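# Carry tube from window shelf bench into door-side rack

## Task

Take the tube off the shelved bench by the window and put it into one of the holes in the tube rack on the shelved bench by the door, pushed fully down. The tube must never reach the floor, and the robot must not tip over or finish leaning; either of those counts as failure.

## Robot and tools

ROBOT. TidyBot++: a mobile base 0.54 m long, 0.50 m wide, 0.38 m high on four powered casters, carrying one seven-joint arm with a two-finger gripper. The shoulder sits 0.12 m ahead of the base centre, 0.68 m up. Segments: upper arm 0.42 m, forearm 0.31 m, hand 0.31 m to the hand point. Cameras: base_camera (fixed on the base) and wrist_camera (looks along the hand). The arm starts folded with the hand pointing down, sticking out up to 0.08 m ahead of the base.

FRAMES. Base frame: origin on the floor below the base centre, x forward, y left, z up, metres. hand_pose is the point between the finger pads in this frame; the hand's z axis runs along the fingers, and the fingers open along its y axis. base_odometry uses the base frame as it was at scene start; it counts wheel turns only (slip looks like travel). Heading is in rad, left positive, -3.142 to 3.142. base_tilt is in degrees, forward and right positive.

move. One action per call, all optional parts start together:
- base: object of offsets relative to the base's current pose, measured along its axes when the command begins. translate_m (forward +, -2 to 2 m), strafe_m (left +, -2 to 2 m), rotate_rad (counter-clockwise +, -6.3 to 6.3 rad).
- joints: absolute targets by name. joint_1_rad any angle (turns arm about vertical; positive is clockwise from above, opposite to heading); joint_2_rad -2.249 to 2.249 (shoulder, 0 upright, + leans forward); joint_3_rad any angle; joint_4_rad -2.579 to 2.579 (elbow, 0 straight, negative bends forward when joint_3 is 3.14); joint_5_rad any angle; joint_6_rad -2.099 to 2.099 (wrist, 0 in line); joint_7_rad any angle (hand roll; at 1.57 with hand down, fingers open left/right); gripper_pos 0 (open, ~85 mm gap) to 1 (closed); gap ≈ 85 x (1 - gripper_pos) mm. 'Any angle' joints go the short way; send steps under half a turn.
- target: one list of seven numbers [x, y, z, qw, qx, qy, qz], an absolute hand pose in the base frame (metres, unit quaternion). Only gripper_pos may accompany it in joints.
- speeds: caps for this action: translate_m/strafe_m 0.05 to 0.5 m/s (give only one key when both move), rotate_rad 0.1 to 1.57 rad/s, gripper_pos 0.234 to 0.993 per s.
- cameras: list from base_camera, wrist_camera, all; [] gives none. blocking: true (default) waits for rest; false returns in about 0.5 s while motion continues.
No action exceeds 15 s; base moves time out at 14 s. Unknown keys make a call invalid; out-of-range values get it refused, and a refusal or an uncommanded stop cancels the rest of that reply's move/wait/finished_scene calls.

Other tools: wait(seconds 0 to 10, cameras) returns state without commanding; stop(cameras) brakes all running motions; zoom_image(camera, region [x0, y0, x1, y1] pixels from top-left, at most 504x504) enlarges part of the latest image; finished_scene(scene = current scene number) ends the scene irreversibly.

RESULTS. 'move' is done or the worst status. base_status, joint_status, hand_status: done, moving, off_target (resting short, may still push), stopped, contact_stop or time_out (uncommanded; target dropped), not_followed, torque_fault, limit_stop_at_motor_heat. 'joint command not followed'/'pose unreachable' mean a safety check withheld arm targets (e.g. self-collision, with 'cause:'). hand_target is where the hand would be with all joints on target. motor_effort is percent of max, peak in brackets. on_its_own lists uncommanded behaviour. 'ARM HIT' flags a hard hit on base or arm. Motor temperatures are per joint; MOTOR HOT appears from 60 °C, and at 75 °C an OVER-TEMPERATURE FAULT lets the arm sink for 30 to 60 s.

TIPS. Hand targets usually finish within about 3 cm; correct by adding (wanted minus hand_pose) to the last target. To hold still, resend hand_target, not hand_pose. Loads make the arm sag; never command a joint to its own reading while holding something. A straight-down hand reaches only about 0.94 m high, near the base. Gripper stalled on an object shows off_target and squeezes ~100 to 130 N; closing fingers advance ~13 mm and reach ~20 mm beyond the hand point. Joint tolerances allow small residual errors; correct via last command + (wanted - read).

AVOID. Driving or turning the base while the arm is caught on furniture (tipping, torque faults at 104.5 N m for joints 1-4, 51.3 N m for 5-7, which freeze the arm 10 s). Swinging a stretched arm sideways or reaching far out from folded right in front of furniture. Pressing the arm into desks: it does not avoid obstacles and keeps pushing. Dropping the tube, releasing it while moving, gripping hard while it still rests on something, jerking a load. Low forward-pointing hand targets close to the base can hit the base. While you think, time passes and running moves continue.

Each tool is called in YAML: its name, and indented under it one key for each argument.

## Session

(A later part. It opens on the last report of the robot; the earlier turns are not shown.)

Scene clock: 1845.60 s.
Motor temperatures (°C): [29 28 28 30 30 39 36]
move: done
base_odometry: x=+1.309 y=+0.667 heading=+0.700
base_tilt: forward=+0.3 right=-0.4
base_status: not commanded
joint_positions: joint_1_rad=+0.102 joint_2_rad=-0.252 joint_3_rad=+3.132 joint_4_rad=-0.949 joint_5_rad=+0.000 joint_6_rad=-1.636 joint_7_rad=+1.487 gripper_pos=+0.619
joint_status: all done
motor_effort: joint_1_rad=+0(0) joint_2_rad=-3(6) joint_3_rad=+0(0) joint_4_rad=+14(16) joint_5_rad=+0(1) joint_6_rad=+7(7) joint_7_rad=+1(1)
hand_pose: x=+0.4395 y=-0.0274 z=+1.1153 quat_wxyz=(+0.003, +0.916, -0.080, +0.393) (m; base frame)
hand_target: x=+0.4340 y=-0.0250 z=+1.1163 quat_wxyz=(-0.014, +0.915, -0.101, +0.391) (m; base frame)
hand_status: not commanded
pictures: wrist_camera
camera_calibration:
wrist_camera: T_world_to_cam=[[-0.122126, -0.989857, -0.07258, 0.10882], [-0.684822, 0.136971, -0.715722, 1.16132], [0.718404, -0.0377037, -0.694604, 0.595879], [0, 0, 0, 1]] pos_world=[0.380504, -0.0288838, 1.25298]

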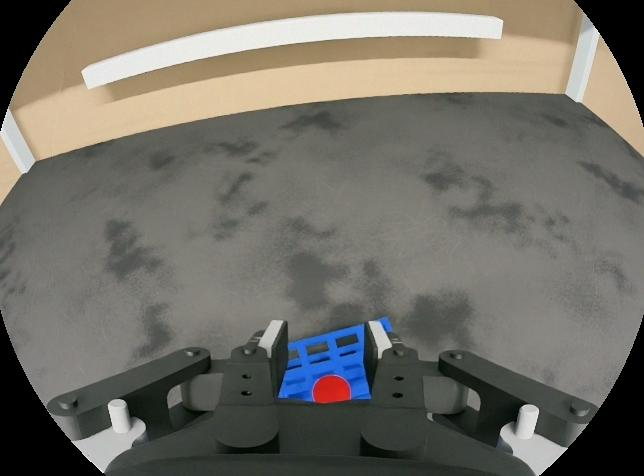

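move:
  joints: {"joint_2_rad": -0.925, "joint_4_rad": -1.56, "joint_6_rad": -1.39}
  cameras: ["wrist_camera"]

zoom_image:
  camera: "wrist_camera"
  region: [240, 150, 440, 350]

Scene clock: 1867.37 s.
Motor temperatures (°C): [29 28 28 30 30 39 36]
move: done
base_odometry: x=+1.309 y=+0.667 heading=+0.700
base_tilt: forward=+0.3 right=-0.4
base_status: not commanded
joint_positions: joint_1_rad=+0.102 joint_2_rad=-0.910 joint_3_rad=+3.132 joint_4_rad=-1.542 joint_5_rad=+0.000 joint_6_rad=-1.478 joint_7_rad=+1.487 gripper_pos=+0.619
joint_status: all done
motor_effort: joint_1_rad=+0(0) joint_2_rad=+13(15) joint_3_rad=+0(1) joint_4_rad=+14(15) joint_5_rad=+0(1) joint_6_rad=+8(9) joint_7_rad=+1(1)
hand_pose: x=+0.2393 y=-0.0076 z=+1.0339 quat_wxyz=(+0.006, +0.866, -0.076, +0.493) (m; base frame)
hand_target: x=+0.2495 y=-0.0039 z=+1.0516 quat_wxyz=(-0.015, +0.843, -0.094, +0.530) (m; base frame)
hand_status: not commanded
pictures: wrist_camera
camera_calibration:
wrist_camera: T_world_to_cam=[[-0.108184, -0.991494, -0.0723585, 0.094485], [-0.509925, 0.117826, -0.852111, 1.06219], [0.853389, -0.0552877, -0.518335, 0.469209], [0, 0, 0, 1]] pos_world=[0.151441, -0.00553025, 1.15515]

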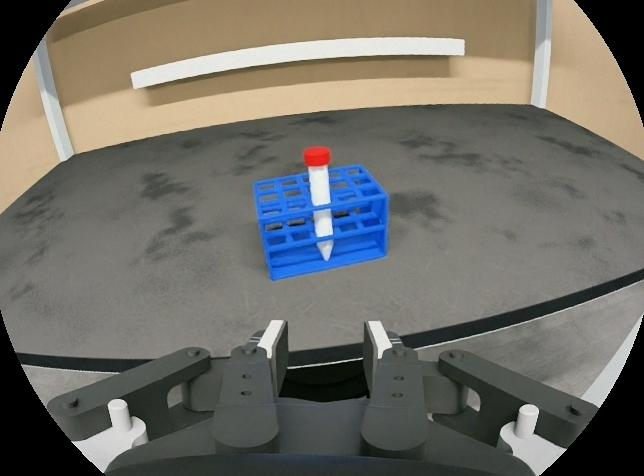

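Scaled by 2.520.

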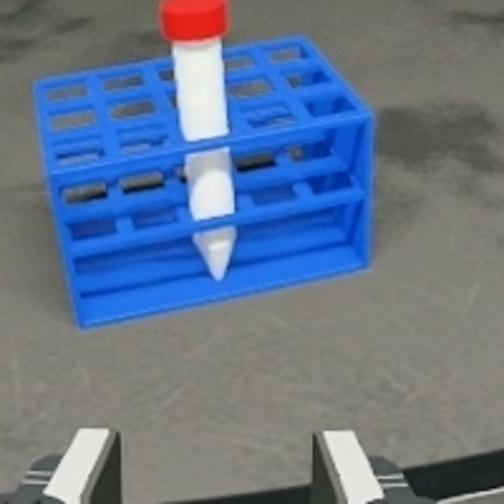

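zoom_image:
  camera: "wrist_camera"
  region: [290, 210, 370, 290]

zoom_image:
  camera: "wrist_camera"
  region: [245, 140, 395, 290]

Scaled by 6.300.

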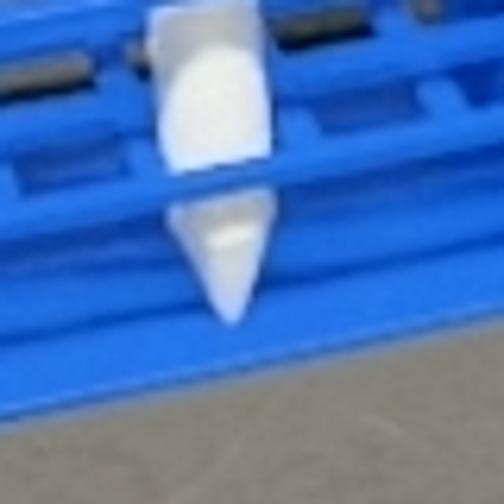

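Scaled by 3.360.

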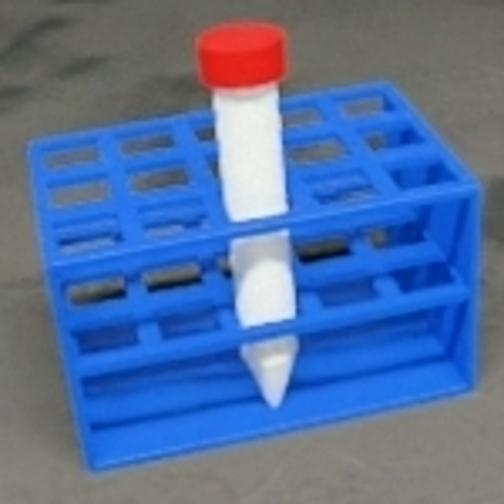

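finished_scene:
  scene: 2

The scene is finished: the task was done.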